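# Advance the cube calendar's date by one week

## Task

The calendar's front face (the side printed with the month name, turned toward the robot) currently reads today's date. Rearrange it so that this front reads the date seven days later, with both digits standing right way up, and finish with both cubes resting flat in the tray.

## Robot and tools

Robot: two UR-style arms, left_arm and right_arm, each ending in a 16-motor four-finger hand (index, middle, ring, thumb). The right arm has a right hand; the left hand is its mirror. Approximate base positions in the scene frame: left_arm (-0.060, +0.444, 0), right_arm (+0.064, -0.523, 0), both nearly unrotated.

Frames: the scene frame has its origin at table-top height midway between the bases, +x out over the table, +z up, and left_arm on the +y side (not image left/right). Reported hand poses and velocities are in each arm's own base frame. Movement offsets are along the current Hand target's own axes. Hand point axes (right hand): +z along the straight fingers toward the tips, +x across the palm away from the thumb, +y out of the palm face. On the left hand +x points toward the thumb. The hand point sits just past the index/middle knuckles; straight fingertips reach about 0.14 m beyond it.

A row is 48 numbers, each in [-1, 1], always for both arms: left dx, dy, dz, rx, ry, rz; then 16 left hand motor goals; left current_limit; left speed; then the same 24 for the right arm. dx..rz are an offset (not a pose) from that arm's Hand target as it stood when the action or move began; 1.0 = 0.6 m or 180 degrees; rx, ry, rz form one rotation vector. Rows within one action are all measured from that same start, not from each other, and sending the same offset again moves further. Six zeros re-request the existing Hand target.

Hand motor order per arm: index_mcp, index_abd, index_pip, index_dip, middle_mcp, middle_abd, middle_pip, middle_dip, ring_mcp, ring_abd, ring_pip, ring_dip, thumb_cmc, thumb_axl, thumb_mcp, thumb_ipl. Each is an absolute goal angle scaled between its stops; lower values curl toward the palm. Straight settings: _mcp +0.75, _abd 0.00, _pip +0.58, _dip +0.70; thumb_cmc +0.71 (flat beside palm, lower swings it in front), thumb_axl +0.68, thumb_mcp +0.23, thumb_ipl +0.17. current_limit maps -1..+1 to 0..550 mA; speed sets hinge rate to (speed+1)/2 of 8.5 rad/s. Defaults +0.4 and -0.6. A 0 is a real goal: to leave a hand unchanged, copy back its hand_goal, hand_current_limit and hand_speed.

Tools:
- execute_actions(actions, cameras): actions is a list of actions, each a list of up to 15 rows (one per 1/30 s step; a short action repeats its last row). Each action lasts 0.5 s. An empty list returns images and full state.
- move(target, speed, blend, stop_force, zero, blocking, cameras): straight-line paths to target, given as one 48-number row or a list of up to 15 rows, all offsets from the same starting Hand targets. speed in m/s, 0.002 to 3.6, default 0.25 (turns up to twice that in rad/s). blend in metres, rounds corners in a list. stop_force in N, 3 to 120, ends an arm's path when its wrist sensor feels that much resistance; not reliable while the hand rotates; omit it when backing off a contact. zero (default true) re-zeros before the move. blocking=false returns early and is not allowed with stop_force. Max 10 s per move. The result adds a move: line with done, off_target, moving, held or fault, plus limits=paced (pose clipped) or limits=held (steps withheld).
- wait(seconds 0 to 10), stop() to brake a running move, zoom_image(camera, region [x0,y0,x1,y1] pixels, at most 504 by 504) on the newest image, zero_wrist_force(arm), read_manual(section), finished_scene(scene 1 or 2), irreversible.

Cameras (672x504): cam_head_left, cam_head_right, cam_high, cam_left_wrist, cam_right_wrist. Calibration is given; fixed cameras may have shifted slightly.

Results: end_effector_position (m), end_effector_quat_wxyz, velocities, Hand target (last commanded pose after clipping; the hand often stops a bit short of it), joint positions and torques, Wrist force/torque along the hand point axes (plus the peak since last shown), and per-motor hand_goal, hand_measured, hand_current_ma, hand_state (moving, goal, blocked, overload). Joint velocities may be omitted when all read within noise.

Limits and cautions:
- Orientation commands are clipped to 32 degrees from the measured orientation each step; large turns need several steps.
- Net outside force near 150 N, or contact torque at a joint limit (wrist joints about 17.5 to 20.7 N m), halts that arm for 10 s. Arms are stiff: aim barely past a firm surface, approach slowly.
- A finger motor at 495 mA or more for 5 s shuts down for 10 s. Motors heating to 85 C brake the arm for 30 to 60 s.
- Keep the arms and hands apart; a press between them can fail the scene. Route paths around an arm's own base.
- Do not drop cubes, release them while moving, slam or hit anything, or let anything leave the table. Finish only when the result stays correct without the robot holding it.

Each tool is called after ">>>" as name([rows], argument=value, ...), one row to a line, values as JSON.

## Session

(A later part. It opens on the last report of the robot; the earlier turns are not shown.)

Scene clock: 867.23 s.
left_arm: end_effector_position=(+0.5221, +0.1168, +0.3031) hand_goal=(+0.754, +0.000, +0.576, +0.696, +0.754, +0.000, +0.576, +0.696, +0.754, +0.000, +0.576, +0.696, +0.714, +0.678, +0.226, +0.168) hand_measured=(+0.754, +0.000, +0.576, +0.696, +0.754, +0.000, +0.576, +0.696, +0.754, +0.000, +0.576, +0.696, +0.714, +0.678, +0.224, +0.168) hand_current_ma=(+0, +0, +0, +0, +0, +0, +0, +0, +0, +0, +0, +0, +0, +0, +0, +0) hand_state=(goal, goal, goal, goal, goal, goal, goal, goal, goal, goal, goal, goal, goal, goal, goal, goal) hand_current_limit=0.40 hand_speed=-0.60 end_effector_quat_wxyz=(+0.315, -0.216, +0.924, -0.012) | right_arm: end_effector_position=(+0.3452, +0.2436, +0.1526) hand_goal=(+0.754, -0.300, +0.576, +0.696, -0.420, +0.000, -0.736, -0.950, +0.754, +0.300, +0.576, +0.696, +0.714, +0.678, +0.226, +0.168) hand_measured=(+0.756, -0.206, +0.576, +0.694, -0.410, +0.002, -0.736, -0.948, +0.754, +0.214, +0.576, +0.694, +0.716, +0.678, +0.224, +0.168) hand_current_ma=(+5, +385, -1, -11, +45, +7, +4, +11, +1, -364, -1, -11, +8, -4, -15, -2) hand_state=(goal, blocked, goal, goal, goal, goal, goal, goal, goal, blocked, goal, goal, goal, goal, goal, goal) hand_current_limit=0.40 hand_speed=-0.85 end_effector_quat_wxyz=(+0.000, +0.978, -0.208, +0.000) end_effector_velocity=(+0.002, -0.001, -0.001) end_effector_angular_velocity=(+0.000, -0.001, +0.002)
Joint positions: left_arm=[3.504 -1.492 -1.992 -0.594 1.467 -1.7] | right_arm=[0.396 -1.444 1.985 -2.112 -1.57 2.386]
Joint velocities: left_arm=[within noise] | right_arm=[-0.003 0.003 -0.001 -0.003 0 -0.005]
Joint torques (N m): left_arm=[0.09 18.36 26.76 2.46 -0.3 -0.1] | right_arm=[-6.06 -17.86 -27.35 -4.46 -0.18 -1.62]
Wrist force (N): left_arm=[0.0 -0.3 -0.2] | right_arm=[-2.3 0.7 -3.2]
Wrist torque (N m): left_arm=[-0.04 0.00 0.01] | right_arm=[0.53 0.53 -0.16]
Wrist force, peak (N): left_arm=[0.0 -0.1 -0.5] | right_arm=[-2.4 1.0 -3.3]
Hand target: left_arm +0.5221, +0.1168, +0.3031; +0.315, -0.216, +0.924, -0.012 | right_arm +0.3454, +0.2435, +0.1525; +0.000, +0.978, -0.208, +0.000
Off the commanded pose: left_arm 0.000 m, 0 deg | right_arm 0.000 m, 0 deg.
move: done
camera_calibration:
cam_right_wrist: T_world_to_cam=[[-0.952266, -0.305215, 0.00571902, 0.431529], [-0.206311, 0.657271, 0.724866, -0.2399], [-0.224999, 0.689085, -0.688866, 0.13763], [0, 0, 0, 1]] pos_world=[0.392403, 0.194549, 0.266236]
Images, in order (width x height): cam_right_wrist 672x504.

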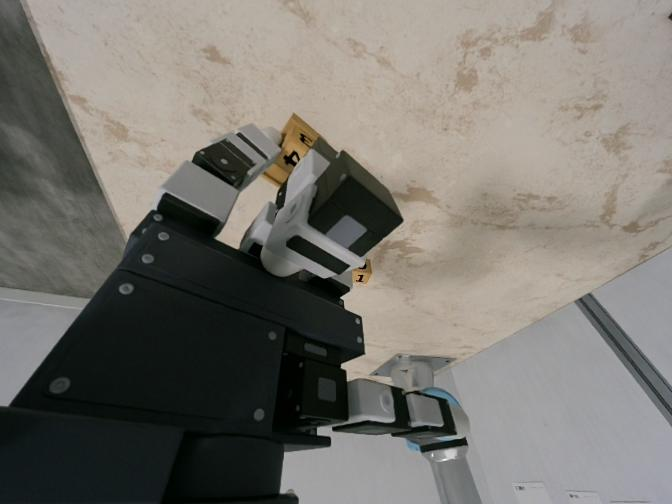

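>>> move(target=[0,0,0,0,0,0,0.754,0,0.576,0.696,0.754,0,0.576,0.696,0.754,0,0.576,0.696,0.714,0.678,0.226,0.168,0.4,-0.6, 0.002,0.001,0,0,0,0,0.754,-0.30,0.576,0.696,-0.42,0,-0.737,-0.95,0.754,0.30,0.576,0.696,0.714,0.678,0.226,0.168,0.4,-0.85], speed=0.02)

>>> move(target=[0,0,0,0,0,0,0.754,0,0.576,0.696,0.754,0,0.576,0.696,0.754,0,0.576,0.696,0.714,0.678,0.226,0.168,0.4,-0.6, 0,0,0.025,0,0,0,0.754,-0.30,0.576,0.696,-0.42,0,-0.737,-0.95,0.754,0.30,0.576,0.696,0.714,0.678,0.226,0.168,0.4,-0.85], speed=0.012, stop_force=3, cameras=["cam_right_wrist"])

>>> zoom_image(camera="cam_right_wrist", region=[255, 100, 345, 190])

Scene clock: 882.40 s.
left_arm: end_effector_position=(+0.5221, +0.1168, +0.3031) hand_goal=(+0.754, +0.000, +0.576, +0.696, +0.754, +0.000, +0.576, +0.696, +0.754, +0.000, +0.576, +0.696, +0.714, +0.678, +0.226, +0.168) hand_measured=(+0.754, +0.000, +0.576, +0.696, +0.754, +0.000, +0.576, +0.696, +0.754, +0.000, +0.576, +0.696, +0.714, +0.678, +0.224, +0.168) hand_current_ma=(+0, +0, +0, +0, +0, +0, +0, +0, +0, +0, +0, +0, +0, +0, +0, +0) hand_state=(goal, goal, goal, goal, goal, goal, goal, goal, goal, goal, goal, goal, goal, goal, goal, goal) hand_current_limit=0.40 hand_speed=-0.60 end_effector_quat_wxyz=(+0.315, -0.216, +0.924, -0.012) | right_arm: end_effector_position=(+0.3462, +0.2426, +0.1525) hand_goal=(+0.754, -0.300, +0.576, +0.696, -0.420, +0.000, -0.736, -0.950, +0.754, +0.300, +0.576, +0.696, +0.714, +0.678, +0.226, +0.168) hand_measured=(+0.756, -0.206, +0.576, +0.694, -0.410, +0.002, -0.736, -0.948, +0.754, +0.214, +0.576, +0.694, +0.716, +0.678, +0.224, +0.168) hand_current_ma=(+5, +385, -1, -11, +45, +7, +4, +11, +1, -364, -1, -11, +8, -4, -15, -2) hand_state=(goal, blocked, goal, goal, goal, goal, goal, goal, goal, blocked, goal, goal, goal, goal, goal, goal) hand_current_limit=0.40 hand_speed=-0.85 end_effector_quat_wxyz=(+0.000, +0.978, -0.208, +0.000)
Joint positions: left_arm=[3.504 -1.492 -1.992 -0.594 1.467 -1.7] | right_arm=[0.393 -1.443 1.985 -2.113 -1.57 2.383]
Joint torques (N m): left_arm=[-0.24 18.21 26.44 2.44 -0.22 -0.1] | right_arm=[-7.12 -17.2 -27.68 -4.05 0.75 -1.9]
Wrist force (N): left_arm=[0.1 -0.3 -0.3] | right_arm=[-2.1 1.0 -3.4]
Wrist torque (N m): left_arm=[-0.02 -0.03 0.02] | right_arm=[0.58 0.52 0.01]
Wrist force, peak (N): left_arm=[0.2 -0.2 -0.5] | right_arm=[-2.3 1.0 -3.4]
Hand target: left_arm +0.5221, +0.1168, +0.3031; +0.315, -0.216, +0.924, -0.012 | right_arm +0.3462, +0.2425, +0.1525; +0.000, +0.978, -0.208, +0.000
Off the commanded pose: left_arm 0.000 m, 0 deg | right_arm 0.000 m, 0 deg.
move: done

Scene clock: 884.20 s.
left_arm: end_effector_position=(+0.5221, +0.1168, +0.3031) hand_goal=(+0.754, +0.000, +0.576, +0.696, +0.754, +0.000, +0.576, +0.696, +0.754, +0.000, +0.576, +0.696, +0.714, +0.678, +0.226, +0.168) hand_measured=(+0.754, +0.000, +0.576, +0.696, +0.754, +0.000, +0.576, +0.696, +0.754, +0.000, +0.576, +0.696, +0.714, +0.678, +0.224, +0.168) hand_current_ma=(+0, +0, +0, +0, +0, +0, +0, +0, +0, +0, +0, +0, +0, +0, +0, +0) hand_state=(goal, goal, goal, goal, goal, goal, goal, goal, goal, goal, goal, goal, goal, goal, goal, goal) hand_current_limit=0.40 hand_speed=-0.60 end_effector_quat_wxyz=(+0.315, -0.216, +0.924, -0.012) | right_arm: end_effector_position=(+0.3462, +0.2425, +0.1453) hand_goal=(+0.754, -0.300, +0.576, +0.696, -0.420, +0.000, -0.736, -0.950, +0.754, +0.300, +0.576, +0.696, +0.714, +0.678, +0.226, +0.168) hand_measured=(+0.756, -0.206, +0.576, +0.694, -0.410, +0.002, -0.736, -0.948, +0.754, +0.218, +0.576, +0.694, +0.716, +0.678, +0.224, +0.168) hand_current_ma=(+5, +385, -1, -8, +45, +7, +4, +11, +1, -349, -1, -8, +8, -4, -15, -2) hand_state=(goal, blocked, goal, goal, goal, goal, goal, goal, goal, blocked, goal, goal, goal, goal, goal, goal) hand_current_limit=0.40 hand_speed=-0.85 end_effector_quat_wxyz=(+0.000, +0.978, -0.208, +0.000)
Joint positions: left_arm=[3.504 -1.492 -1.992 -0.594 1.467 -1.7] | right_arm=[0.393 -1.434 1.995 -2.132 -1.57 2.383]
Joint torques (N m): left_arm=[-0.06 18.64 26.39 2.49 -0.32 -0.18] | right_arm=[-7.38 -38 -27.69 -1.11 1.69 -1.81]
Wrist force (N): left_arm=[0.4 -0.1 -0.2] | right_arm=[-2.1 0.7 -3.1]
Wrist torque (N m): left_arm=[0.00 -0.05 0.04] | right_arm=[0.53 0.50 0.01]
Wrist force, peak (N): left_arm=[-0.2 -0.3 -0.5] | right_arm=[-3.1 0.4 -7.5]
Hand target: left_arm +0.5221, +0.1168, +0.3031; +0.315, -0.216, +0.924, -0.012 | right_arm +0.3462, +0.2425, +0.1453; +0.000, +0.978, -0.208, +0.000 (not the last commanded pose)
Off the commanded pose: left_arm 0.000 m, 0 deg | right_arm 0.008 m, 0 deg.
move: contact (right_arm)
camera_calibration:
cam_right_wrist: T_world_to_cam=[[-0.952266, -0.305215, 0.00571902, 0.432283], [-0.206311, 0.657271, 0.724866, -0.233659], [-0.224999, 0.689085, -0.688866, 0.133607], [0, 0, 0, 1]] pos_world=[0.393503, 0.193449, 0.258936]
Images, in order (width x height): cam_right_wrist 672x504.

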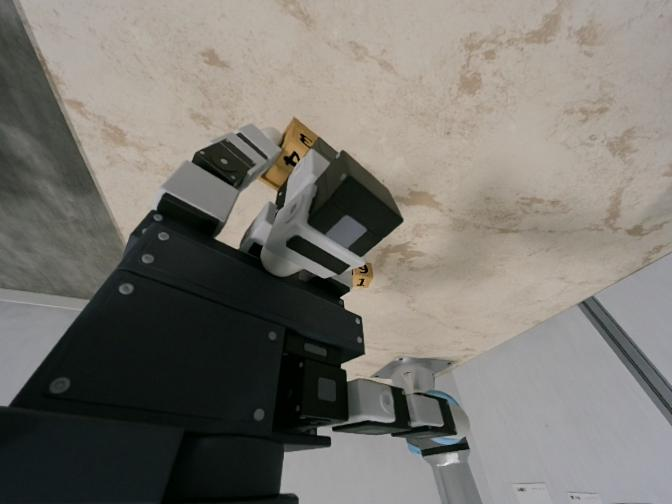

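Scaled by 5.600 from the camera's 672x504 image, which has a finer 960x720 frame.

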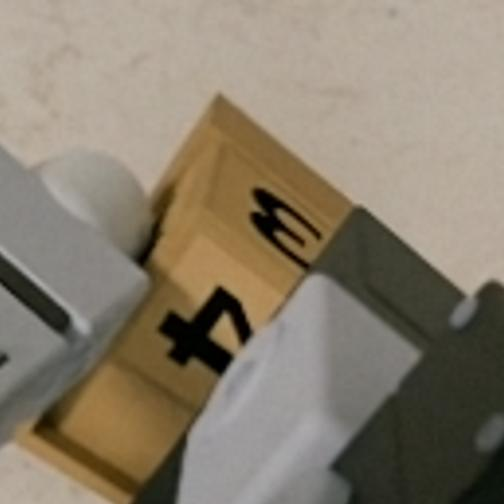

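>>> zoom_image(camera="cam_right_wrist", region=[255, 110, 325, 180])

Scaled by 7.200 from the camera's 672x504 image, which has a finer 960x720 frame.

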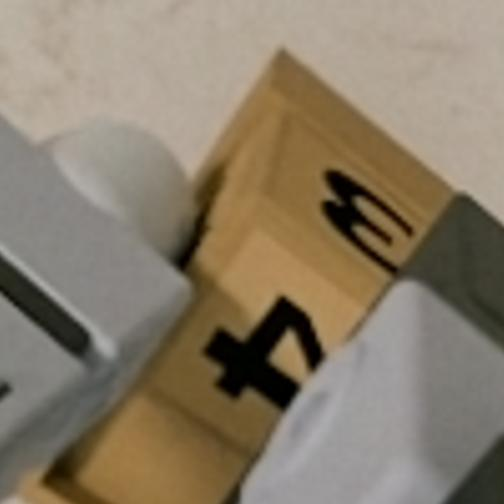

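>>> move(target=[0,0,0,0,0,0,0.754,0,0.576,0.696,0.754,0,0.576,0.696,0.754,0,0.576,0.696,0.714,0.678,0.226,0.168,0.4,-0.6, 0.0003,0.0008,-0.0033,0,0,-0.0072,0.754,-0.30,0.576,0.696,-0.42,0,-0.737,-0.95,0.754,0.30,0.576,0.696,0.714,0.678,0.226,0.168,0.4,-0.85], speed=0.02)

>>> move(target=[0,0,0,0,0,0,0.754,0,0.576,0.696,0.754,0,0.576,0.696,0.754,0,0.576,0.696,0.714,0.678,0.226,0.168,0.4,-0.6, 0,0,0.0155,0,0,0,0.754,-0.30,0.576,0.696,-0.42,0,-0.737,-0.95,0.754,0.30,0.576,0.696,0.714,0.678,0.226,0.168,0.4,-0.85], speed=0.01, stop_force=3, cameras=["cam_right_wrist"])

>>> zoom_image(camera="cam_right_wrist", region=[255, 110, 325, 180])

Scene clock: 947.03 s.
left_arm: end_effector_position=(+0.5221, +0.1168, +0.3031) hand_goal=(+0.754, +0.000, +0.576, +0.696, +0.754, +0.000, +0.576, +0.696, +0.754, +0.000, +0.576, +0.696, +0.714, +0.678, +0.226, +0.168) hand_measured=(+0.754, +0.000, +0.576, +0.696, +0.754, +0.000, +0.576, +0.696, +0.754, +0.000, +0.576, +0.696, +0.714, +0.678, +0.224, +0.168) hand_current_ma=(+0, +0, +0, +0, +0, +0, +0, +0, +0, +0, +0, +0, +0, +0, +0, +0) hand_state=(goal, goal, goal, goal, goal, goal, goal, goal, goal, goal, goal, goal, goal, goal, goal, goal) hand_current_limit=0.40 hand_speed=-0.60 end_effector_quat_wxyz=(+0.315, -0.216, +0.924, -0.012) | right_arm: end_effector_position=(+0.3462, +0.2420, +0.1472) hand_goal=(+0.754, -0.300, +0.576, +0.696, -0.420, +0.000, -0.736, -0.950, +0.754, +0.300, +0.576, +0.696, +0.714, +0.678, +0.226, +0.168) hand_measured=(+0.756, -0.206, +0.576, +0.694, -0.410, +0.002, -0.736, -0.948, +0.754, +0.218, +0.576, +0.694, +0.716, +0.678, +0.224, +0.168) hand_current_ma=(+5, +385, -1, -8, +45, +7, +4, +11, +1, -349, -1, -8, +8, -4, -15, -2) hand_state=(goal, blocked, goal, goal, goal, goal, goal, goal, goal, blocked, goal, goal, goal, goal, goal, goal) hand_current_limit=0.40 hand_speed=-0.85 end_effector_quat_wxyz=(+0.000, +0.980, -0.197, +0.000)
Joint positions: left_arm=[3.504 -1.492 -1.992 -0.594 1.467 -1.7] | right_arm=[0.396 -1.438 1.994 -2.127 -1.57 2.364]
Joint torques (N m): left_arm=[-0.18 18.96 26.26 2.46 -0.3 -0.04] | right_arm=[6.59 -36.79 -27.82 -0.91 0.69 -2.25]
Wrist force (N): left_arm=[-0.1 -0.1 -0.1] | right_arm=[-2.3 0.8 -3.3]
Wrist torque (N m): left_arm=[-0.01 0.01 0.00] | right_arm=[0.55 0.53 0.00]
Wrist force, peak (N): left_arm=[0.3 -0.4 -0.6] | right_arm=[-2.4 0.9 -3.4]
Hand target: left_arm +0.5221, +0.1168, +0.3031; +0.315, -0.216, +0.924, -0.012 | right_arm +0.3462, +0.2420, +0.1473; +0.000, +0.980, -0.197, +0.000
Off the commanded pose: left_arm 0.000 m, 0 deg | right_arm 0.000 m, 0 deg.
move: done

Scene clock: 948.53 s.
left_arm: end_effector_position=(+0.5221, +0.1168, +0.3031) hand_goal=(+0.754, +0.000, +0.576, +0.696, +0.754, +0.000, +0.576, +0.696, +0.754, +0.000, +0.576, +0.696, +0.714, +0.678, +0.226, +0.168) hand_measured=(+0.754, +0.000, +0.576, +0.696, +0.754, +0.000, +0.576, +0.696, +0.754, +0.000, +0.576, +0.696, +0.714, +0.678, +0.224, +0.168) hand_current_ma=(+0, +0, +0, +0, +0, +0, +0, +0, +0, +0, +0, +0, +0, +0, +0, +0) hand_state=(goal, goal, goal, goal, goal, goal, goal, goal, goal, goal, goal, goal, goal, goal, goal, goal) hand_current_limit=0.40 hand_speed=-0.60 end_effector_quat_wxyz=(+0.315, -0.216, +0.924, -0.012) | right_arm: end_effector_position=(+0.3462, +0.2420, +0.1443) hand_goal=(+0.754, -0.300, +0.576, +0.696, -0.420, +0.000, -0.736, -0.950, +0.754, +0.300, +0.576, +0.696, +0.714, +0.678, +0.226, +0.168) hand_measured=(+0.756, -0.206, +0.576, +0.694, -0.410, +0.002, -0.736, -0.948, +0.756, +0.218, +0.576, +0.694, +0.716, +0.678, +0.224, +0.168) hand_current_ma=(+6, +385, +2, -5, +45, +7, +4, +11, +5, -349, +1, -5, +8, -4, -15, -2) hand_state=(goal, blocked, goal, goal, goal, goal, goal, goal, goal, blocked, goal, goal, goal, goal, goal, goal) hand_current_limit=0.40 hand_speed=-0.85 end_effector_quat_wxyz=(+0.000, +0.980, -0.197, +0.000)
Joint positions: left_arm=[3.504 -1.492 -1.992 -0.594 1.467 -1.7] | right_arm=[0.396 -1.434 1.998 -2.136 -1.57 2.363]
Joint torques (N m): left_arm=[-0.25 17.86 26.89 2.51 -0.22 0] | right_arm=[2.62 -38.09 -27.26 -1.15 0.67 -1.65]
Wrist force (N): left_arm=[-0.1 0.1 -0.3] | right_arm=[-2.4 0.9 -3.7]
Wrist torque (N m): left_arm=[0.03 0.01 -0.01] | right_arm=[0.57 0.49 -0.02]
Wrist force, peak (N): left_arm=[-0.1 -0.2 -0.6] | right_arm=[-3.3 0.0 -7.4]
Hand target: left_arm +0.5221, +0.1168, +0.3031; +0.315, -0.216, +0.924, -0.012 | right_arm +0.3462, +0.2420, +0.1443; +0.000, +0.980, -0.197, +0.000 (not the last commanded pose)
Off the commanded pose: left_arm 0.000 m, 0 deg | right_arm 0.006 m, 0 deg.
move: contact (right_arm)
camera_calibration:
cam_right_wrist: T_world_to_cam=[[-0.945108, -0.326709, 0.00559229, 0.43479], [-0.22124, 0.652413, 0.724852, -0.226316], [-0.240464, 0.683827, -0.688882, 0.13997], [0, 0, 0, 1]] pos_world=[0.394512, 0.193986, 0.258037]
Images, in order (width x height): cam_right_wrist 672x504.

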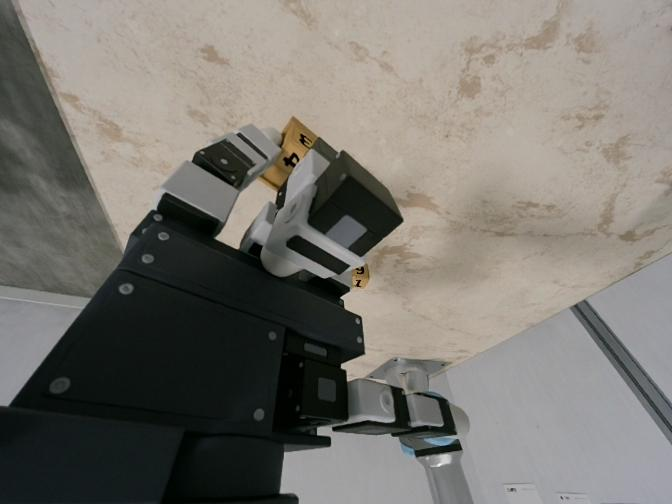

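Scaled by 7.200 from the camera's 672x504 image, which has a finer 960x720 frame.

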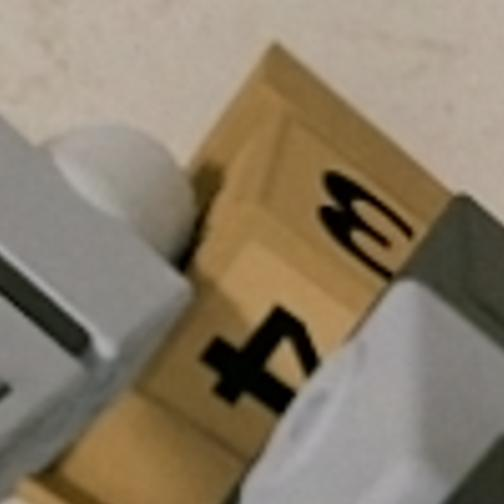

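>>> zoom_image(camera="cam_right_wrist", region=[280, 112, 320, 152])

Scaled by 12.600 from the camera's 672x504 image, which has a finer 960x720 frame.

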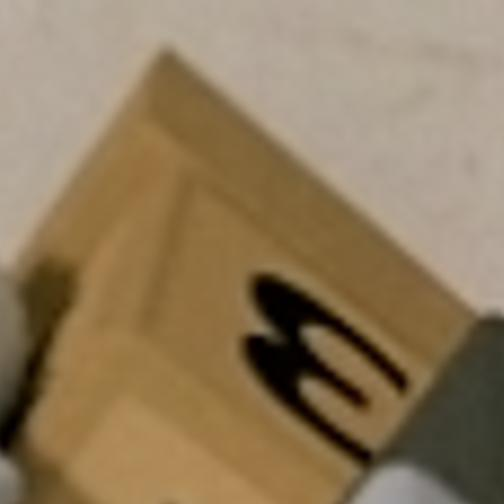

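>>> move(target=[0,0,0,0,0,0,0.754,0,0.576,0.696,0.754,0,0.576,0.696,0.754,0,0.576,0.696,0.714,0.678,0.226,0.168,0.4,-0.6, -0.0008,-0.0035,-0.0042,0,0,0,0.754,-0.30,0.576,0.696,-0.42,0,-0.737,-0.95,0.754,0.30,0.576,0.696,0.714,0.678,0.226,0.168,0.4,-0.85], speed=0.02)

>>> move(target=[0,0,0,0,0,0,0.754,0,0.576,0.696,0.754,0,0.576,0.696,0.754,0,0.576,0.696,0.714,0.678,0.226,0.168,0.4,-0.6, 0,0,0.016,0,0,0,0.754,-0.30,0.576,0.696,-0.42,0,-0.737,-0.95,0.754,0.30,0.576,0.696,0.714,0.678,0.226,0.168,0.4,-0.85], speed=0.01, stop_force=3, cameras=["cam_right_wrist"])

>>> zoom_image(camera="cam_right_wrist", region=[265, 112, 325, 172])

Scene clock: 990.50 s.
left_arm: end_effector_position=(+0.5221, +0.1168, +0.3031) hand_goal=(+0.754, +0.000, +0.576, +0.696, +0.754, +0.000, +0.576, +0.696, +0.754, +0.000, +0.576, +0.696, +0.714, +0.678, +0.226, +0.168) hand_measured=(+0.754, +0.000, +0.576, +0.696, +0.754, +0.000, +0.576, +0.696, +0.754, +0.000, +0.576, +0.696, +0.714, +0.678, +0.224, +0.168) hand_current_ma=(+0, +0, +0, +0, +0, +0, +0, +0, +0, +0, +0, +0, +0, +0, +0, +0) hand_state=(goal, goal, goal, goal, goal, goal, goal, goal, goal, goal, goal, goal, goal, goal, goal, goal) hand_current_limit=0.40 hand_speed=-0.60 end_effector_quat_wxyz=(+0.315, -0.216, +0.924, -0.012) | right_arm: end_effector_position=(+0.3465, +0.2440, +0.1467) hand_goal=(+0.754, -0.300, +0.576, +0.696, -0.420, +0.000, -0.736, -0.950, +0.754, +0.300, +0.576, +0.696, +0.714, +0.678, +0.226, +0.168) hand_measured=(+0.756, -0.206, +0.576, +0.694, -0.410, +0.002, -0.736, -0.948, +0.754, +0.218, +0.576, +0.694, +0.716, +0.678, +0.224, +0.168) hand_current_ma=(+5, +385, +2, -5, +45, +7, +4, +11, +4, -349, +1, -5, +8, -4, -15, -2) hand_state=(goal, blocked, goal, goal, goal, goal, goal, goal, goal, blocked, goal, goal, goal, goal, goal, goal) hand_current_limit=0.40 hand_speed=-0.85 end_effector_quat_wxyz=(+0.000, +0.980, -0.197, +0.000)
Joint positions: left_arm=[3.504 -1.492 -1.992 -0.594 1.467 -1.7] | right_arm=[0.399 -1.434 1.991 -2.128 -1.57 2.367]
Joint torques (N m): left_arm=[0.08 19.05 26.78 2.55 -0.25 -0.16] | right_arm=[7.09 -21.39 -28.14 -1.25 0.82 1.38]
Wrist force (N): left_arm=[0.1 0.1 -0.3] | right_arm=[-2.3 0.9 -3.2]
Wrist torque (N m): left_arm=[0.03 -0.02 0.01] | right_arm=[0.56 0.53 0.00]
Wrist force, peak (N): left_arm=[-0.1 -0.2 -0.6] | right_arm=[-2.5 1.0 -3.8]
Hand target: left_arm +0.5221, +0.1168, +0.3031; +0.315, -0.216, +0.924, -0.012 | right_arm +0.3466, +0.2441, +0.1468; +0.000, +0.980, -0.197, +0.000
Off the commanded pose: left_arm 0.000 m, 0 deg | right_arm 0.000 m, 0 deg.
move: done

Scene clock: 992.40 s.
left_arm: end_effector_position=(+0.5221, +0.1168, +0.3031) hand_goal=(+0.754, +0.000, +0.576, +0.696, +0.754, +0.000, +0.576, +0.696, +0.754, +0.000, +0.576, +0.696, +0.714, +0.678, +0.226, +0.168) hand_measured=(+0.754, +0.000, +0.576, +0.696, +0.754, +0.000, +0.576, +0.696, +0.754, +0.000, +0.576, +0.696, +0.714, +0.678, +0.224, +0.168) hand_current_ma=(+0, +0, +0, +0, +0, +0, +0, +0, +0, +0, +0, +0, +0, +0, +0, +0) hand_state=(goal, goal, goal, goal, goal, goal, goal, goal, goal, goal, goal, goal, goal, goal, goal, goal) hand_current_limit=0.40 hand_speed=-0.60 end_effector_quat_wxyz=(+0.315, -0.216, +0.924, -0.012) | right_arm: end_effector_position=(+0.3466, +0.2441, +0.1398) hand_goal=(+0.754, -0.300, +0.576, +0.696, -0.420, +0.000, -0.736, -0.950, +0.754, +0.300, +0.576, +0.696, +0.714, +0.678, +0.226, +0.168) hand_measured=(+0.756, -0.206, +0.576, +0.694, -0.410, +0.002, -0.736, -0.948, +0.754, +0.218, +0.576, +0.694, +0.716, +0.678, +0.224, +0.168) hand_current_ma=(+6, +385, +2, -5, +45, +7, +4, +11, +4, -349, +1, -5, +8, -4, -15, -2) hand_state=(goal, blocked, goal, goal, goal, goal, goal, goal, goal, blocked, goal, goal, goal, goal, goal, goal) hand_current_limit=0.40 hand_speed=-0.85 end_effector_quat_wxyz=(+0.000, +0.980, -0.197, +0.000)
Joint positions: left_arm=[3.504 -1.492 -1.992 -0.594 1.467 -1.7] | right_arm=[0.399 -1.424 2 -2.147 -1.57 2.367]
Joint torques (N m): left_arm=[-0.25 18.35 26.59 2.6 -0.34 -0.03] | right_arm=[5.94 -37.46 -27.54 -0.92 0.68 1.38]
Wrist force (N): left_arm=[0.0 0.0 -0.4] | right_arm=[-2.1 0.8 -3.7]
Wrist torque (N m): left_arm=[0.03 -0.01 0.00] | right_arm=[0.61 0.57 0.01]
Wrist force, peak (N): left_arm=[-0.3 -0.4 -0.6] | right_arm=[-1.6 0.6 -7.6]
Hand target: left_arm +0.5221, +0.1168, +0.3031; +0.315, -0.216, +0.924, -0.012 | right_arm +0.3466, +0.2441, +0.1398; +0.000, +0.980, -0.197, +0.000 (not the last commanded pose)
Off the commanded pose: left_arm 0.000 m, 0 deg | right_arm 0.003 m, 0 deg.
move: contact (right_arm)
camera_calibration:
cam_right_wrist: T_world_to_cam=[[-0.94513, -0.326647, 0.00566074, 0.43589], [-0.22115, 0.652443, 0.724852, -0.224442], [-0.240464, 0.683827, -0.688881, 0.135461], [0, 0, 0, 1]] pos_world=[0.394911, 0.196186, 0.253537]
Images, in order (width x height): cam_right_wrist 672x504.

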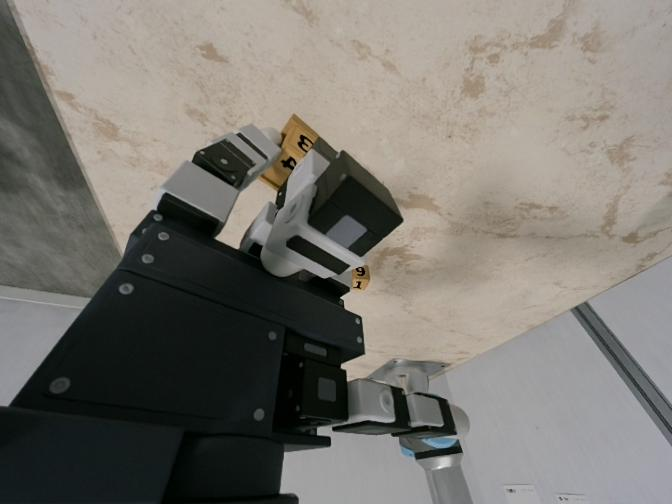

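Scaled by 8.400 from the camera's 672x504 image, which has a finer 960x720 frame.

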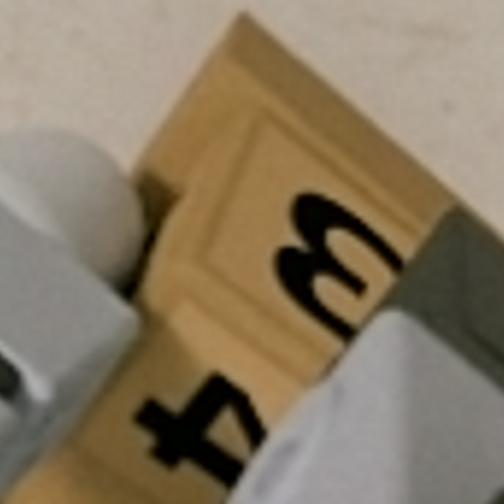

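>>> move([
  [0,0,0,0,0,0,0.754,0,0.576,0.696,0.754,0,0.576,0.696,0.754,0,0.576,0.696,0.714,0.678,0.226,0.168,0.4,-0.6, 0,0,-0.0005,0,0,0,0.754,-0.22,0.576,0.696,-0.42,0,-0.737,-0.95,0.754,0.232,0.576,0.696,0.714,0.678,0.226,0.168,0.1,-0.95],
  [0,0,0,0,0,0,0.754,0,0.576,0.696,0.754,0,0.576,0.696,0.754,0,0.576,0.696,0.714,0.678,0.226,0.168,0.4,-0.6, 0,0,-0.0005,0,0,0,0.754,-0.185,0.576,0.696,-0.42,0,-0.737,-0.95,0.754,0.197,0.576,0.696,0.714,0.678,0.226,0.168,0.1,-0.99],
], speed=0.02, cameras=["cam_right_wrist"])

>>> zoom_image(camera="cam_right_wrist", region=[255, 112, 325, 182])

Scene clock: 1022.70 s.
left_arm: end_effector_position=(+0.5221, +0.1168, +0.3031) hand_goal=(+0.754, +0.000, +0.576, +0.696, +0.754, +0.000, +0.576, +0.696, +0.754, +0.000, +0.576, +0.696, +0.714, +0.678, +0.226, +0.168) hand_measured=(+0.754, +0.000, +0.576, +0.696, +0.754, +0.000, +0.576, +0.696, +0.754, +0.000, +0.576, +0.696, +0.714, +0.678, +0.224, +0.168) hand_current_ma=(+0, +0, +0, +0, +0, +0, +0, +0, +0, +0, +0, +0, +0, +0, +0, +0) hand_state=(goal, goal, goal, goal, goal, goal, goal, goal, goal, goal, goal, goal, goal, goal, goal, goal) hand_current_limit=0.40 hand_speed=-0.60 end_effector_quat_wxyz=(+0.315, -0.216, +0.924, -0.012) | right_arm: end_effector_position=(+0.3466, +0.2441, +0.1401) hand_goal=(+0.754, -0.184, +0.576, +0.696, -0.420, +0.000, -0.736, -0.950, +0.754, +0.198, +0.576, +0.696, +0.714, +0.678, +0.226, +0.168) hand_measured=(+0.756, -0.198, +0.576, +0.694, -0.410, +0.002, -0.736, -0.948, +0.754, +0.210, +0.576, +0.694, +0.716, +0.678, +0.224, +0.168) hand_current_ma=(+6, +11, +2, -5, +45, +7, +4, +11, +4, -11, +1, -5, +8, -4, -15, -2) hand_state=(goal, moving, goal, goal, goal, goal, goal, goal, goal, moving, goal, goal, goal, goal, goal, goal) hand_current_limit=0.10 hand_speed=-0.99 end_effector_quat_wxyz=(+0.000, +0.980, -0.197, +0.000)
Joint positions: left_arm=[3.504 -1.492 -1.992 -0.594 1.467 -1.7] | right_arm=[0.399 -1.425 2 -2.147 -1.57 2.367]
Joint torques (N m): left_arm=[0.48 18.72 26.37 2.53 -0.35 -0.04] | right_arm=[5.02 -38.38 -27.76 -1.07 0.76 1.39]
Wrist force (N): left_arm=[0.1 -0.1 -0.4] | right_arm=[-2.2 0.7 -3.1]
Wrist torque (N m): left_arm=[0.01 -0.02 0.01] | right_arm=[0.53 0.52 0.00]
Wrist force, peak (N): left_arm=[-0.2 0.0 -0.6] | right_arm=[-1.9 0.5 -4.2]
Hand target: left_arm +0.5221, +0.1168, +0.3031; +0.315, -0.216, +0.924, -0.012 | right_arm +0.3466, +0.2441, +0.1401; +0.000, +0.980, -0.197, +0.000
Off the commanded pose: left_arm 0.000 m, 0 deg | right_arm 0.000 m, 0 deg.
move: done
camera_calibration:
cam_right_wrist: T_world_to_cam=[[-0.94513, -0.326647, 0.00566074, 0.435889], [-0.22115, 0.652443, 0.724852, -0.224659], [-0.240464, 0.683827, -0.688881, 0.135668], [0, 0, 0, 1]] pos_world=[0.394911, 0.196186, 0.253837]
Images, in order (width x height): cam_right_wrist 672x504.

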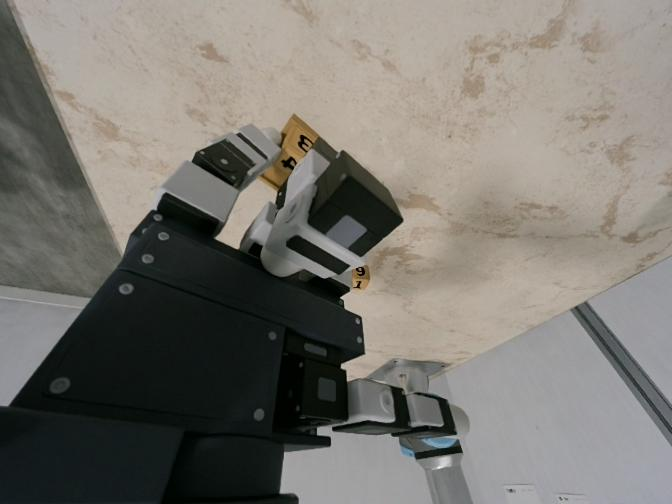

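Scaled by 7.200 from the camera's 672x504 image, which has a finer 960x720 frame.

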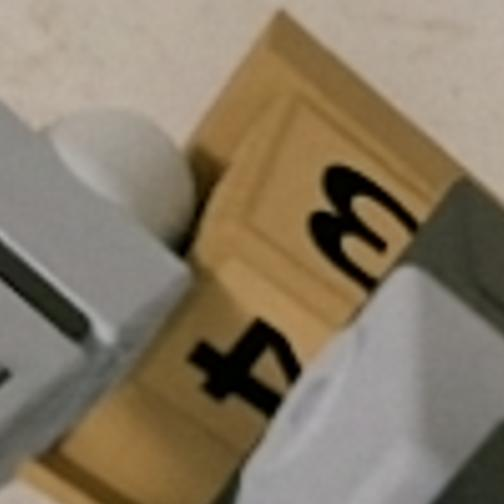

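>>> move([
  [0,0,0,0,0,0,0.754,0,0.576,0.696,0.754,0,0.576,0.696,0.754,0,0.576,0.696,0.714,0.678,0.226,0.168,0.4,-0.6, 0,0,0,0,0,0,0.754,-0.24,0.576,0.696,-0.42,0,-0.737,-0.95,0.754,0.252,0.576,0.696,0.714,0.678,0.226,0.168,0.1,-0.9],
  [0,0,0,0,0,0,0.754,0,0.576,0.696,0.754,0,0.576,0.696,0.754,0,0.576,0.696,0.714,0.678,0.226,0.168,0.4,-0.6, 0,-0.005,-0.0018,0,0,0,0.754,-0.24,0.576,0.696,-0.42,0,-0.737,-0.95,0.754,0.252,0.576,0.696,0.714,0.678,0.226,0.168,0.1,-0.9],
], speed=0.02)

>>> move(target=[0,0,0,0,0,0,0.754,0,0.576,0.696,0.754,0,0.576,0.696,0.754,0,0.576,0.696,0.714,0.678,0.226,0.168,0.4,-0.6, 0,0,0.005,0,0,0,0.754,-0.24,0.576,0.696,-0.42,0,-0.737,-0.95,0.754,0.252,0.576,0.696,0.714,0.678,0.226,0.168,0.1,-0.9], speed=0.01, stop_force=3, cameras=["cam_right_wrist"])

>>> zoom_image(camera="cam_right_wrist", region=[255, 112, 325, 182])

Scene clock: 1034.77 s.
left_arm: end_effector_position=(+0.5221, +0.1168, +0.3031) hand_goal=(+0.754, +0.000, +0.576, +0.696, +0.754, +0.000, +0.576, +0.696, +0.754, +0.000, +0.576, +0.696, +0.714, +0.678, +0.226, +0.168) hand_measured=(+0.754, +0.000, +0.576, +0.696, +0.754, +0.000, +0.576, +0.696, +0.754, +0.000, +0.576, +0.696, +0.714, +0.678, +0.224, +0.168) hand_current_ma=(+0, +0, +0, +0, +0, +0, +0, +0, +0, +0, +0, +0, +0, +0, +0, +0) hand_state=(goal, goal, goal, goal, goal, goal, goal, goal, goal, goal, goal, goal, goal, goal, goal, goal) hand_current_limit=0.40 hand_speed=-0.60 end_effector_quat_wxyz=(+0.315, -0.216, +0.924, -0.012) | right_arm: end_effector_position=(+0.3477, +0.2468, +0.1412) hand_goal=(+0.754, -0.240, +0.576, +0.696, -0.420, +0.000, -0.736, -0.950, +0.754, +0.252, +0.576, +0.696, +0.714, +0.678, +0.226, +0.168) hand_measured=(+0.756, -0.198, +0.576, +0.694, -0.410, +0.002, -0.736, -0.948, +0.754, +0.214, +0.576, +0.694, +0.716, +0.678, +0.224, +0.168) hand_current_ma=(+6, +171, +2, -5, +45, +7, +4, +11, +4, -155, +1, -5, +8, -4, -15, -2) hand_state=(goal, blocked, goal, goal, goal, goal, goal, goal, goal, blocked, goal, goal, goal, goal, goal, goal) hand_current_limit=0.10 hand_speed=-0.90 end_effector_quat_wxyz=(+0.000, +0.980, -0.197, +0.000)
Joint positions: left_arm=[3.504 -1.492 -1.992 -0.594 1.467 -1.7] | right_arm=[0.403 -1.421 1.992 -2.143 -1.57 2.371]
Joint torques (N m): left_arm=[-0.43 18.92 27.1 2.56 -0.32 -0.15] | right_arm=[7.02 -17.72 -27.71 -1.29 0.76 1.38]
Wrist force (N): left_arm=[0.2 0.0 -0.3] | right_arm=[-2.2 0.6 -2.9]
Wrist torque (N m): left_arm=[0.02 -0.03 0.02] | right_arm=[0.51 0.51 0.00]
Wrist force, peak (N): left_arm=[0.1 -0.3 -0.7] | right_arm=[-2.3 0.8 -3.7]
Hand target: left_arm +0.5221, +0.1168, +0.3031; +0.315, -0.216, +0.924, -0.012 | right_arm +0.3477, +0.2469, +0.1412; +0.000, +0.980, -0.197, +0.000
Off the commanded pose: left_arm 0.000 m, 0 deg | right_arm 0.000 m, 0 deg.
move: done

Scene clock: 1036.17 s.
left_arm: end_effector_position=(+0.5221, +0.1168, +0.3031) hand_goal=(+0.754, +0.000, +0.576, +0.696, +0.754, +0.000, +0.576, +0.696, +0.754, +0.000, +0.576, +0.696, +0.714, +0.678, +0.226, +0.168) hand_measured=(+0.754, +0.000, +0.576, +0.696, +0.754, +0.000, +0.576, +0.696, +0.754, +0.000, +0.576, +0.696, +0.714, +0.678, +0.224, +0.168) hand_current_ma=(+0, +0, +0, +0, +0, +0, +0, +0, +0, +0, +0, +0, +0, +0, +0, +0) hand_state=(goal, goal, goal, goal, goal, goal, goal, goal, goal, goal, goal, goal, goal, goal, goal, goal) hand_current_limit=0.40 hand_speed=-0.60 end_effector_quat_wxyz=(+0.315, -0.216, +0.924, -0.012) | right_arm: end_effector_position=(+0.3477, +0.2469, +0.1382) hand_goal=(+0.754, -0.240, +0.576, +0.696, -0.420, +0.000, -0.736, -0.950, +0.754, +0.252, +0.576, +0.696, +0.714, +0.678, +0.226, +0.168) hand_measured=(+0.752, -0.198, +0.576, +0.694, -0.410, +0.002, -0.736, -0.948, +0.752, +0.214, +0.576, +0.694, +0.716, +0.678, +0.224, +0.168) hand_current_ma=(-9, +171, +0, -5, +45, +7, +4, +11, -11, -155, -2, -5, +8, -4, -15, -2) hand_state=(goal, blocked, goal, goal, goal, goal, goal, goal, goal, blocked, goal, goal, goal, goal, goal, goal) hand_current_limit=0.10 hand_speed=-0.90 end_effector_quat_wxyz=(+0.000, +0.980, -0.197, +0.000)
Joint positions: left_arm=[3.504 -1.492 -1.992 -0.594 1.467 -1.7] | right_arm=[0.404 -1.416 1.995 -2.151 -1.57 2.371]
Joint torques (N m): left_arm=[0.06 18.28 26.6 2.6 -0.25 -0.14] | right_arm=[7.08 -17.23 -11.85 -4.08 0.57 1.51]
Wrist force (N): left_arm=[0.0 0.0 -0.4] | right_arm=[-2.0 0.8 -4.9]
Wrist torque (N m): left_arm=[0.03 -0.01 0.00] | right_arm=[0.65 0.60 0.03]
Wrist force, peak (N): left_arm=[0.0 -0.1 -0.6] | right_arm=[-1.9 1.1 -5.3]
Hand target: left_arm +0.5221, +0.1168, +0.3031; +0.315, -0.216, +0.924, -0.012 | right_arm +0.3477, +0.2469, +0.1382; +0.000, +0.980, -0.197, +0.000
Off the commanded pose: left_arm 0.000 m, 0 deg | right_arm 0.000 m, 0 deg.
move: done
camera_calibration:
cam_right_wrist: T_world_to_cam=[[-0.94513, -0.326647, 0.00566074, 0.437822], [-0.22115, 0.652443, 0.724852, -0.224728], [-0.240464, 0.683827, -0.688881, 0.132708], [0, 0, 0, 1]] pos_world=[0.396011, 0.198886, 0.251837]
Images, in order (width x height): cam_right_wrist 672x504.

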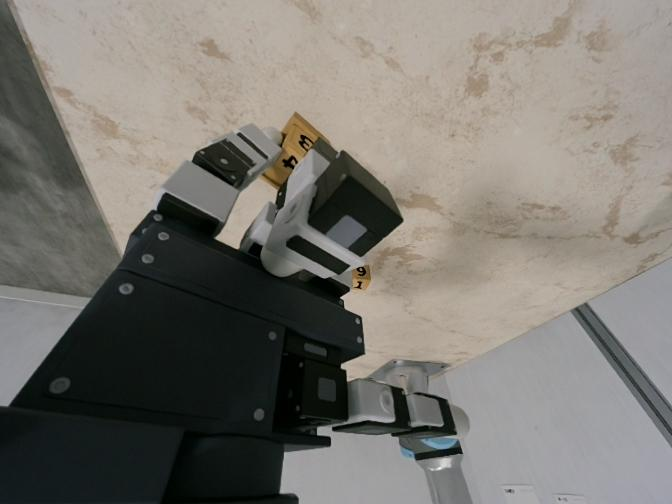

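Scaled by 7.200 from the camera's 672x504 image, which has a finer 960x720 frame.

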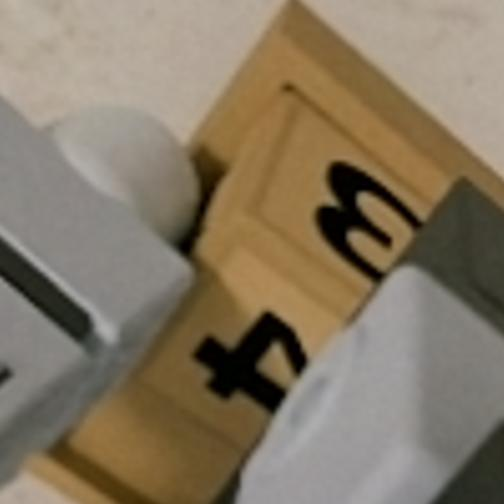

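>>> move([
  [0,0,0,0,0,0,0.754,0,0.576,0.696,0.754,0,0.576,0.696,0.754,0,0.576,0.696,0.714,0.678,0.226,0.168,0.4,-0.6, 0,0,-0.001,0,0,0,0.754,0.05,0.576,0.696,-0.42,0,-0.737,-0.95,0.754,-0.05,0.576,0.696,0.714,0.678,0.226,0.168,0.2,-0.93],
  [0,0,0,0,0,0,0.754,0,0.576,0.696,0.754,0,0.576,0.696,0.754,0,0.576,0.696,0.714,0.678,0.226,0.168,0.4,-0.6, 0,0,-0.08,0,0,0,0.754,0.05,0.576,0.696,-0.42,0,-0.737,-0.95,0.754,-0.05,0.576,0.696,0.714,0.678,0.226,0.168,0.4,-0.8],
], speed=[0.02,0.15], cameras=["cam_right_wrist"])

>>> zoom_image(camera="cam_right_wrist", region=[250, 80, 350, 180])

Scene clock: 1045.73 s.
left_arm: end_effector_position=(+0.5221, +0.1168, +0.3031) hand_goal=(+0.754, +0.000, +0.576, +0.696, +0.754, +0.000, +0.576, +0.696, +0.754, +0.000, +0.576, +0.696, +0.714, +0.678, +0.226, +0.168) hand_measured=(+0.754, +0.000, +0.576, +0.696, +0.754, +0.000, +0.576, +0.696, +0.754, +0.000, +0.576, +0.696, +0.714, +0.678, +0.224, +0.168) hand_current_ma=(+0, +0, +0, +0, +0, +0, +0, +0, +0, +0, +0, +0, +0, +0, +0, +0) hand_state=(goal, goal, goal, goal, goal, goal, goal, goal, goal, goal, goal, goal, goal, goal, goal, goal) hand_current_limit=0.40 hand_speed=-0.60 end_effector_quat_wxyz=(+0.315, -0.216, +0.924, -0.012) | right_arm: end_effector_position=(+0.3477, +0.2469, +0.1862) hand_goal=(+0.754, +0.050, +0.576, +0.696, -0.420, +0.000, -0.736, -0.950, +0.754, -0.050, +0.576, +0.696, +0.714, +0.678, +0.226, +0.168) hand_measured=(+0.752, +0.046, +0.576, +0.694, -0.410, +0.002, -0.736, -0.948, +0.752, -0.046, +0.576, +0.694, +0.716, +0.678, +0.224, +0.168) hand_current_ma=(-9, -16, +0, -5, +45, +7, +4, +11, -11, +13, -2, -5, +8, -4, -15, -2) hand_state=(goal, goal, goal, goal, goal, goal, goal, goal, goal, goal, goal, goal, goal, goal, goal, goal) hand_current_limit=0.40 hand_speed=-0.80 end_effector_quat_wxyz=(+0.000, +0.980, -0.197, +0.000)
Joint positions: left_arm=[3.504 -1.492 -1.992 -0.594 1.467 -1.7] | right_arm=[0.404 -1.476 1.924 -2.019 -1.57 2.371]
Joint torques (N m): left_arm=[-0.1 18.41 27.4 2.66 -0.33 -0.06] | right_arm=[-7.09 -37.08 -28.62 -0.99 1.85 -1.6]
Wrist force (N): left_arm=[-0.1 -0.1 -0.3] | right_arm=[-2.2 0.9 -3.3]
Wrist torque (N m): left_arm=[0.00 0.00 0.00] | right_arm=[0.57 0.52 0.00]
Wrist force, peak (N): left_arm=[0.0 -0.2 -0.6] | right_arm=[-2.0 1.0 -5.6]
Hand target: left_arm +0.5221, +0.1168, +0.3031; +0.315, -0.216, +0.924, -0.012 | right_arm +0.3477, +0.2469, +0.1862; +0.000, +0.980, -0.197, +0.000
Off the commanded pose: left_arm 0.000 m, 0 deg | right_arm 0.000 m, 0 deg.
move: done
camera_calibration:
cam_right_wrist: T_world_to_cam=[[-0.94513, -0.326647, 0.00566074, 0.43755], [-0.22115, 0.652443, 0.724852, -0.259521], [-0.240464, 0.683827, -0.688881, 0.165775], [0, 0, 0, 1]] pos_world=[0.396011, 0.198886, 0.299837]
Images, in order (width x height): cam_right_wrist 672x504.

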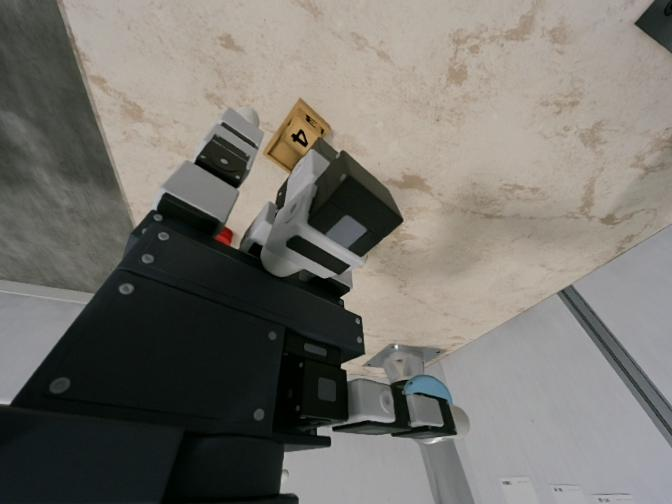

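Scaled by 5.040 from the camera's 672x504 image, which has a finer 960x720 frame.

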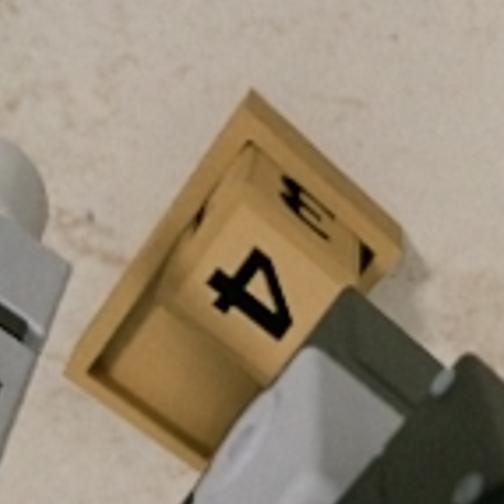

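>>> move(target=[0,0,0,0,0,0,0.754,0,0.576,0.696,0.754,0,0.576,0.696,0.754,0,0.576,0.696,0.714,0.678,0.226,0.168,0.4,-0.6, -0.163,-0.3204,-0.023,0,0,-0.626,0.754,0.05,0.576,0.696,-0.42,0,-0.737,-0.95,0.754,-0.05,0.576,0.696,0.714,0.678,0.226,0.168,0.4,-0.8], speed=0.45, cameras=["cam_right_wrist","cam_high"])

>>> zoom_image(camera="cam_right_wrist", region=[260, 90, 340, 170])

>>> zoom_image(camera="cam_high", region=[240, 180, 310, 250])

Scene clock: 1124.07 s.
left_arm: end_effector_position=(+0.5221, +0.1168, +0.3031) hand_goal=(+0.754, +0.000, +0.576, +0.696, +0.754, +0.000, +0.576, +0.696, +0.754, +0.000, +0.576, +0.696, +0.714, +0.678, +0.226, +0.168) hand_measured=(+0.754, +0.000, +0.576, +0.696, +0.754, +0.000, +0.576, +0.696, +0.754, +0.000, +0.576, +0.696, +0.714, +0.678, +0.224, +0.168) hand_current_ma=(+0, +0, +0, +0, +0, +0, +0, +0, +0, +0, +0, +0, +0, +0, +0, +0) hand_state=(goal, goal, goal, goal, goal, goal, goal, goal, goal, goal, goal, goal, goal, goal, goal, goal) hand_current_limit=0.40 hand_speed=-0.60 end_effector_quat_wxyz=(+0.315, -0.216, +0.924, -0.012) | right_arm: end_effector_position=(+0.3317, +0.4619, +0.2001) hand_goal=(+0.754, +0.050, +0.576, +0.696, -0.420, +0.000, -0.736, -0.950, +0.754, -0.050, +0.576, +0.696, +0.714, +0.678, +0.226, +0.168) hand_measured=(+0.752, +0.046, +0.576, +0.694, -0.410, +0.002, -0.736, -0.948, +0.752, -0.046, +0.576, +0.694, +0.716, +0.678, +0.224, +0.168) hand_current_ma=(-9, -15, +0, -5, +45, +7, +4, +11, -11, +12, -2, -5, +8, -4, -15, -2) hand_state=(goal, goal, goal, goal, goal, goal, goal, goal, goal, goal, goal, goal, goal, goal, goal, goal) hand_current_limit=0.40 hand_speed=-0.80 end_effector_quat_wxyz=(+0.000, +0.707, +0.707, +0.000) end_effector_velocity=(+0.000, +0.000, +0.001) end_effector_angular_velocity=(+0.002, -0.001, +0.004)
Joint positions: left_arm=[3.504 -1.492 -1.992 -0.594 1.467 -1.7] | right_arm=[0.852 -1.414 1.814 -1.972 -1.571 0.853]
Joint velocities: left_arm=[within noise] | right_arm=[-0.001 -0.002 -0.001 0 0 -0.005]
Joint torques (N m): left_arm=[0.05 18.99 26.93 2.52 -0.32 0.05] | right_arm=[-7.31 -40.02 -28.86 -1.18 1.86 -2.09]
Wrist force (N): left_arm=[0.0 0.0 -0.2] | right_arm=[-1.8 0.7 -2.8]
Wrist torque (N m): left_arm=[0.01 -0.02 0.01] | right_arm=[0.51 0.46 0.04]
Wrist force, peak (N): left_arm=[-0.1 -0.2 -0.6] | right_arm=[-2.2 0.4 -3.8]
Hand target: left_arm +0.5221, +0.1168, +0.3031; +0.315, -0.216, +0.924, -0.012 | right_arm +0.3317, +0.4620, +0.2001; +0.000, +0.707, +0.707, +0.000
Off the commanded pose: left_arm 0.000 m, 0 deg | right_arm 0.000 m, 0 deg.
move: done
camera_calibration:
cam_right_wrist: T_world_to_cam=[[0.6656, -0.746281, 0.00643592, 0.152048], [-0.517892, -0.455659, 0.723991, 0.196989], [-0.537368, -0.485222, -0.689779, 0.663159], [0, 0, 0, 1]] pos_world=[0.357177, 0.525009, 0.313836]
Images, in order (width x height): cam_high 672x504, cam_right_wrist 672x504.

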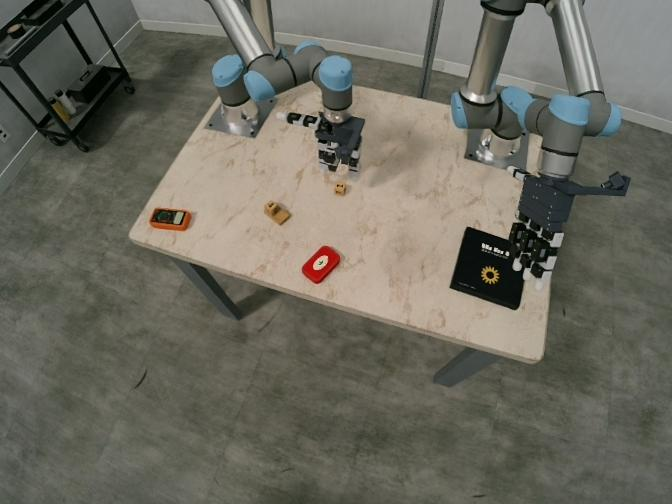

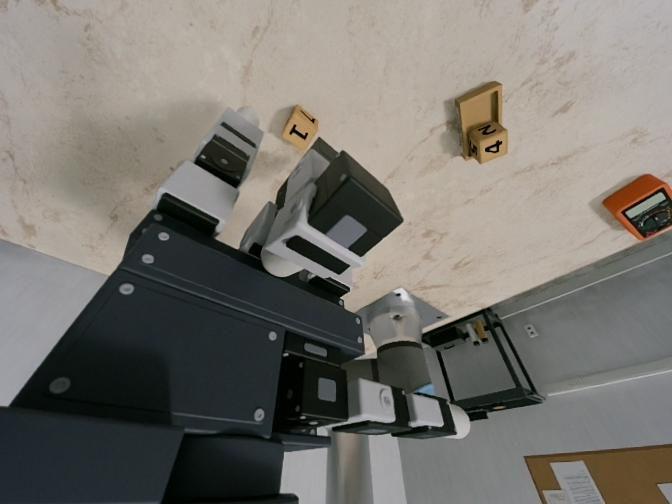

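Scaled by 6.300 from the camera's 672x504 image, which has a finer 960x720 frame.

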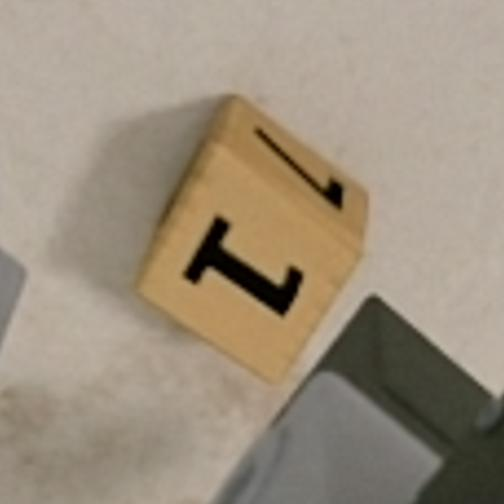

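Scaled by 7.200 from the camera's 672x504 image, which has a finer 960x720 frame.

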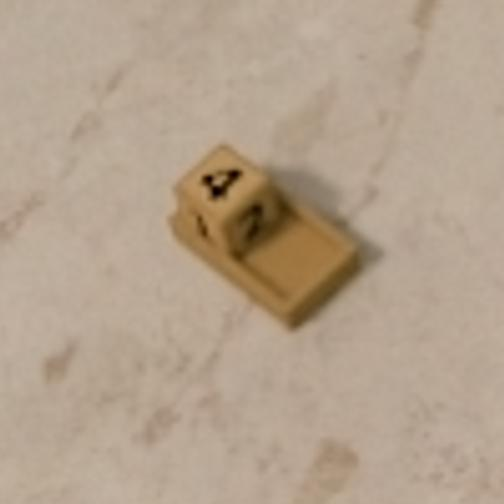

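>>> move([
  [0,0,0,0,0,0,0.754,0,0.576,0.696,0.754,0,0.576,0.696,0.754,0,0.576,0.696,0.714,0.678,0.226,0.168,0.4,-0.6, 0.0157,0.0008,0.1097,0,0,-0.025,0.754,0.05,0.576,0.696,-0.42,0,-0.737,-0.95,0.754,-0.05,0.576,0.696,0.714,0.678,0.226,0.168,0.4,-0.8],
  [0,0,0,0,0,0,0.754,0,0.576,0.696,0.754,0,0.576,0.696,0.754,0,0.576,0.696,0.714,0.678,0.226,0.168,0.4,-0.6, 0.0157,0.0008,0.1097,0,0,-0.025,0.754,-0.30,0.576,0.696,-0.42,0,-0.737,-0.95,0.754,0.30,0.576,0.696,0.714,0.678,0.226,0.168,0.4,-0.85],
  [0,0,0,0,0,0,0.754,0,0.576,0.696,0.754,0,0.576,0.696,0.754,0,0.576,0.696,0.714,0.678,0.226,0.168,0.4,-0.6, 0.0157,0.0008,0.01,0,0,-0.025,0.754,-0.30,0.576,0.696,-0.42,0,-0.737,-0.95,0.754,0.30,0.576,0.696,0.714,0.678,0.226,0.168,0.4,-0.85],
], speed=[0.15,0.02,0.12], cameras=["cam_right_wrist"])

>>> zoom_image(camera="cam_right_wrist", region=[250, 110, 330, 190])

>>> zoom_image(camera="cam_right_wrist", region=[440, 70, 540, 170])

Scene clock: 1151.53 s.
left_arm: end_effector_position=(+0.5221, +0.1168, +0.3031) hand_goal=(+0.754, +0.000, +0.576, +0.696, +0.754, +0.000, +0.576, +0.696, +0.754, +0.000, +0.576, +0.696, +0.714, +0.678, +0.226, +0.168) hand_measured=(+0.754, +0.000, +0.576, +0.696, +0.754, +0.000, +0.576, +0.696, +0.754, +0.000, +0.576, +0.696, +0.714, +0.678, +0.224, +0.168) hand_current_ma=(+0, +0, +0, +0, +0, +0, +0, +0, +0, +0, +0, +0, +0, +0, +0, +0) hand_state=(goal, goal, goal, goal, goal, goal, goal, goal, goal, goal, goal, goal, goal, goal, goal, goal) hand_current_limit=0.40 hand_speed=-0.60 end_effector_quat_wxyz=(+0.315, -0.216, +0.924, -0.012) | right_arm: end_effector_position=(+0.3322, +0.4714, +0.1940) hand_goal=(+0.754, -0.300, +0.576, +0.696, -0.420, +0.000, -0.736, -0.950, +0.754, +0.300, +0.576, +0.696, +0.714, +0.678, +0.226, +0.168) hand_measured=(+0.752, -0.206, +0.576, +0.694, -0.410, +0.002, -0.736, -0.948, +0.752, +0.214, +0.576, +0.694, +0.716, +0.678, +0.224, +0.168) hand_current_ma=(-9, +385, +0, -5, +45, +7, +4, +11, -11, -363, -2, -5, +8, -4, -15, -2) hand_state=(goal, blocked, goal, goal, goal, goal, goal, goal, goal, blocked, goal, goal, goal, goal, goal, goal) hand_current_limit=0.40 hand_speed=-0.85 end_effector_quat_wxyz=(+0.000, +0.679, +0.734, +0.000)
Joint positions: left_arm=[3.504 -1.492 -1.992 -0.594 1.467 -1.7] | right_arm=[0.857 -1.404 1.819 -1.987 -1.571 0.779]
Joint torques (N m): left_arm=[0.02 19.57 27.36 2.67 -0.29 -0.06] | right_arm=[-5.39 -40.27 -28.8 -0.98 1.93 -1.41]
Wrist force (N): left_arm=[-0.1 0.0 -0.3] | right_arm=[-1.9 0.7 -3.0]
Wrist torque (N m): left_arm=[0.02 0.01 -0.01] | right_arm=[0.53 0.48 0.03]
Wrist force, peak (N): left_arm=[-0.1 -0.3 -0.6] | right_arm=[-2.2 0.9 -4.1]
Hand target: left_arm +0.5221, +0.1168, +0.3031; +0.315, -0.216, +0.924, -0.012 | right_arm +0.3322, +0.4714, +0.1941; +0.000, +0.679, +0.734, +0.000
Off the commanded pose: left_arm 0.000 m, 0 deg | right_arm 0.000 m, 0 deg.
move: done
camera_calibration:
cam_right_wrist: T_world_to_cam=[[0.722362, -0.691485, 0.00645976, 0.114099], [-0.480447, -0.495139, 0.723884, 0.212198], [-0.497356, -0.52601, -0.689891, 0.669787], [0, 0, 0, 1]] pos_world=[0.352652, 0.536279, 0.307737]
Images, in order (width x height): cam_right_wrist 672x504.

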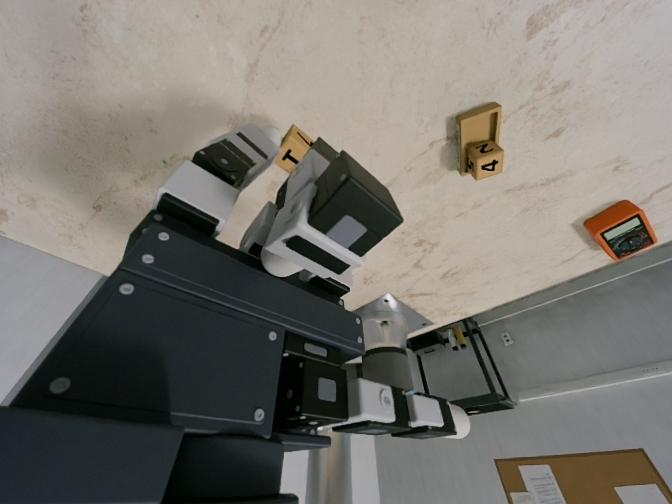

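Scaled by 6.300 from the camera's 672x504 image, which has a finer 960x720 frame.

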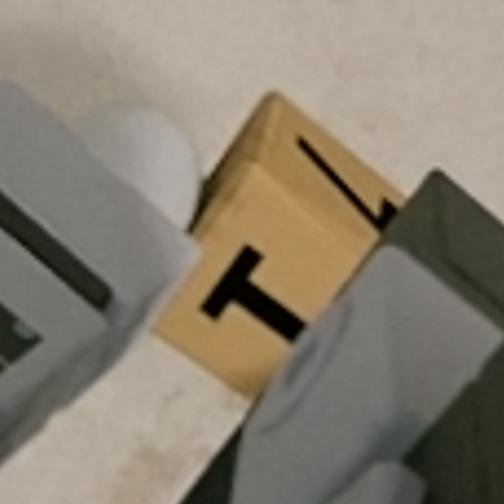

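Scaled by 5.040 from the camera's 672x504 image, which has a finer 960x720 frame.

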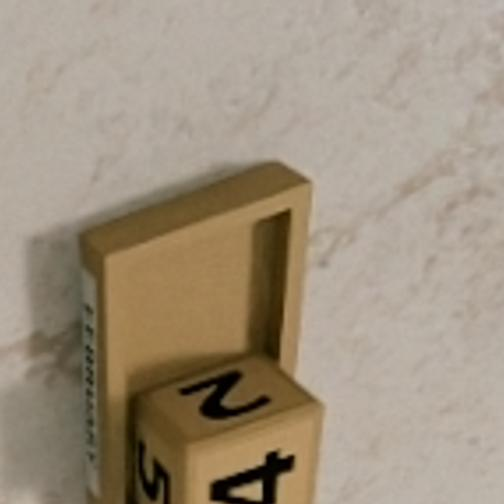

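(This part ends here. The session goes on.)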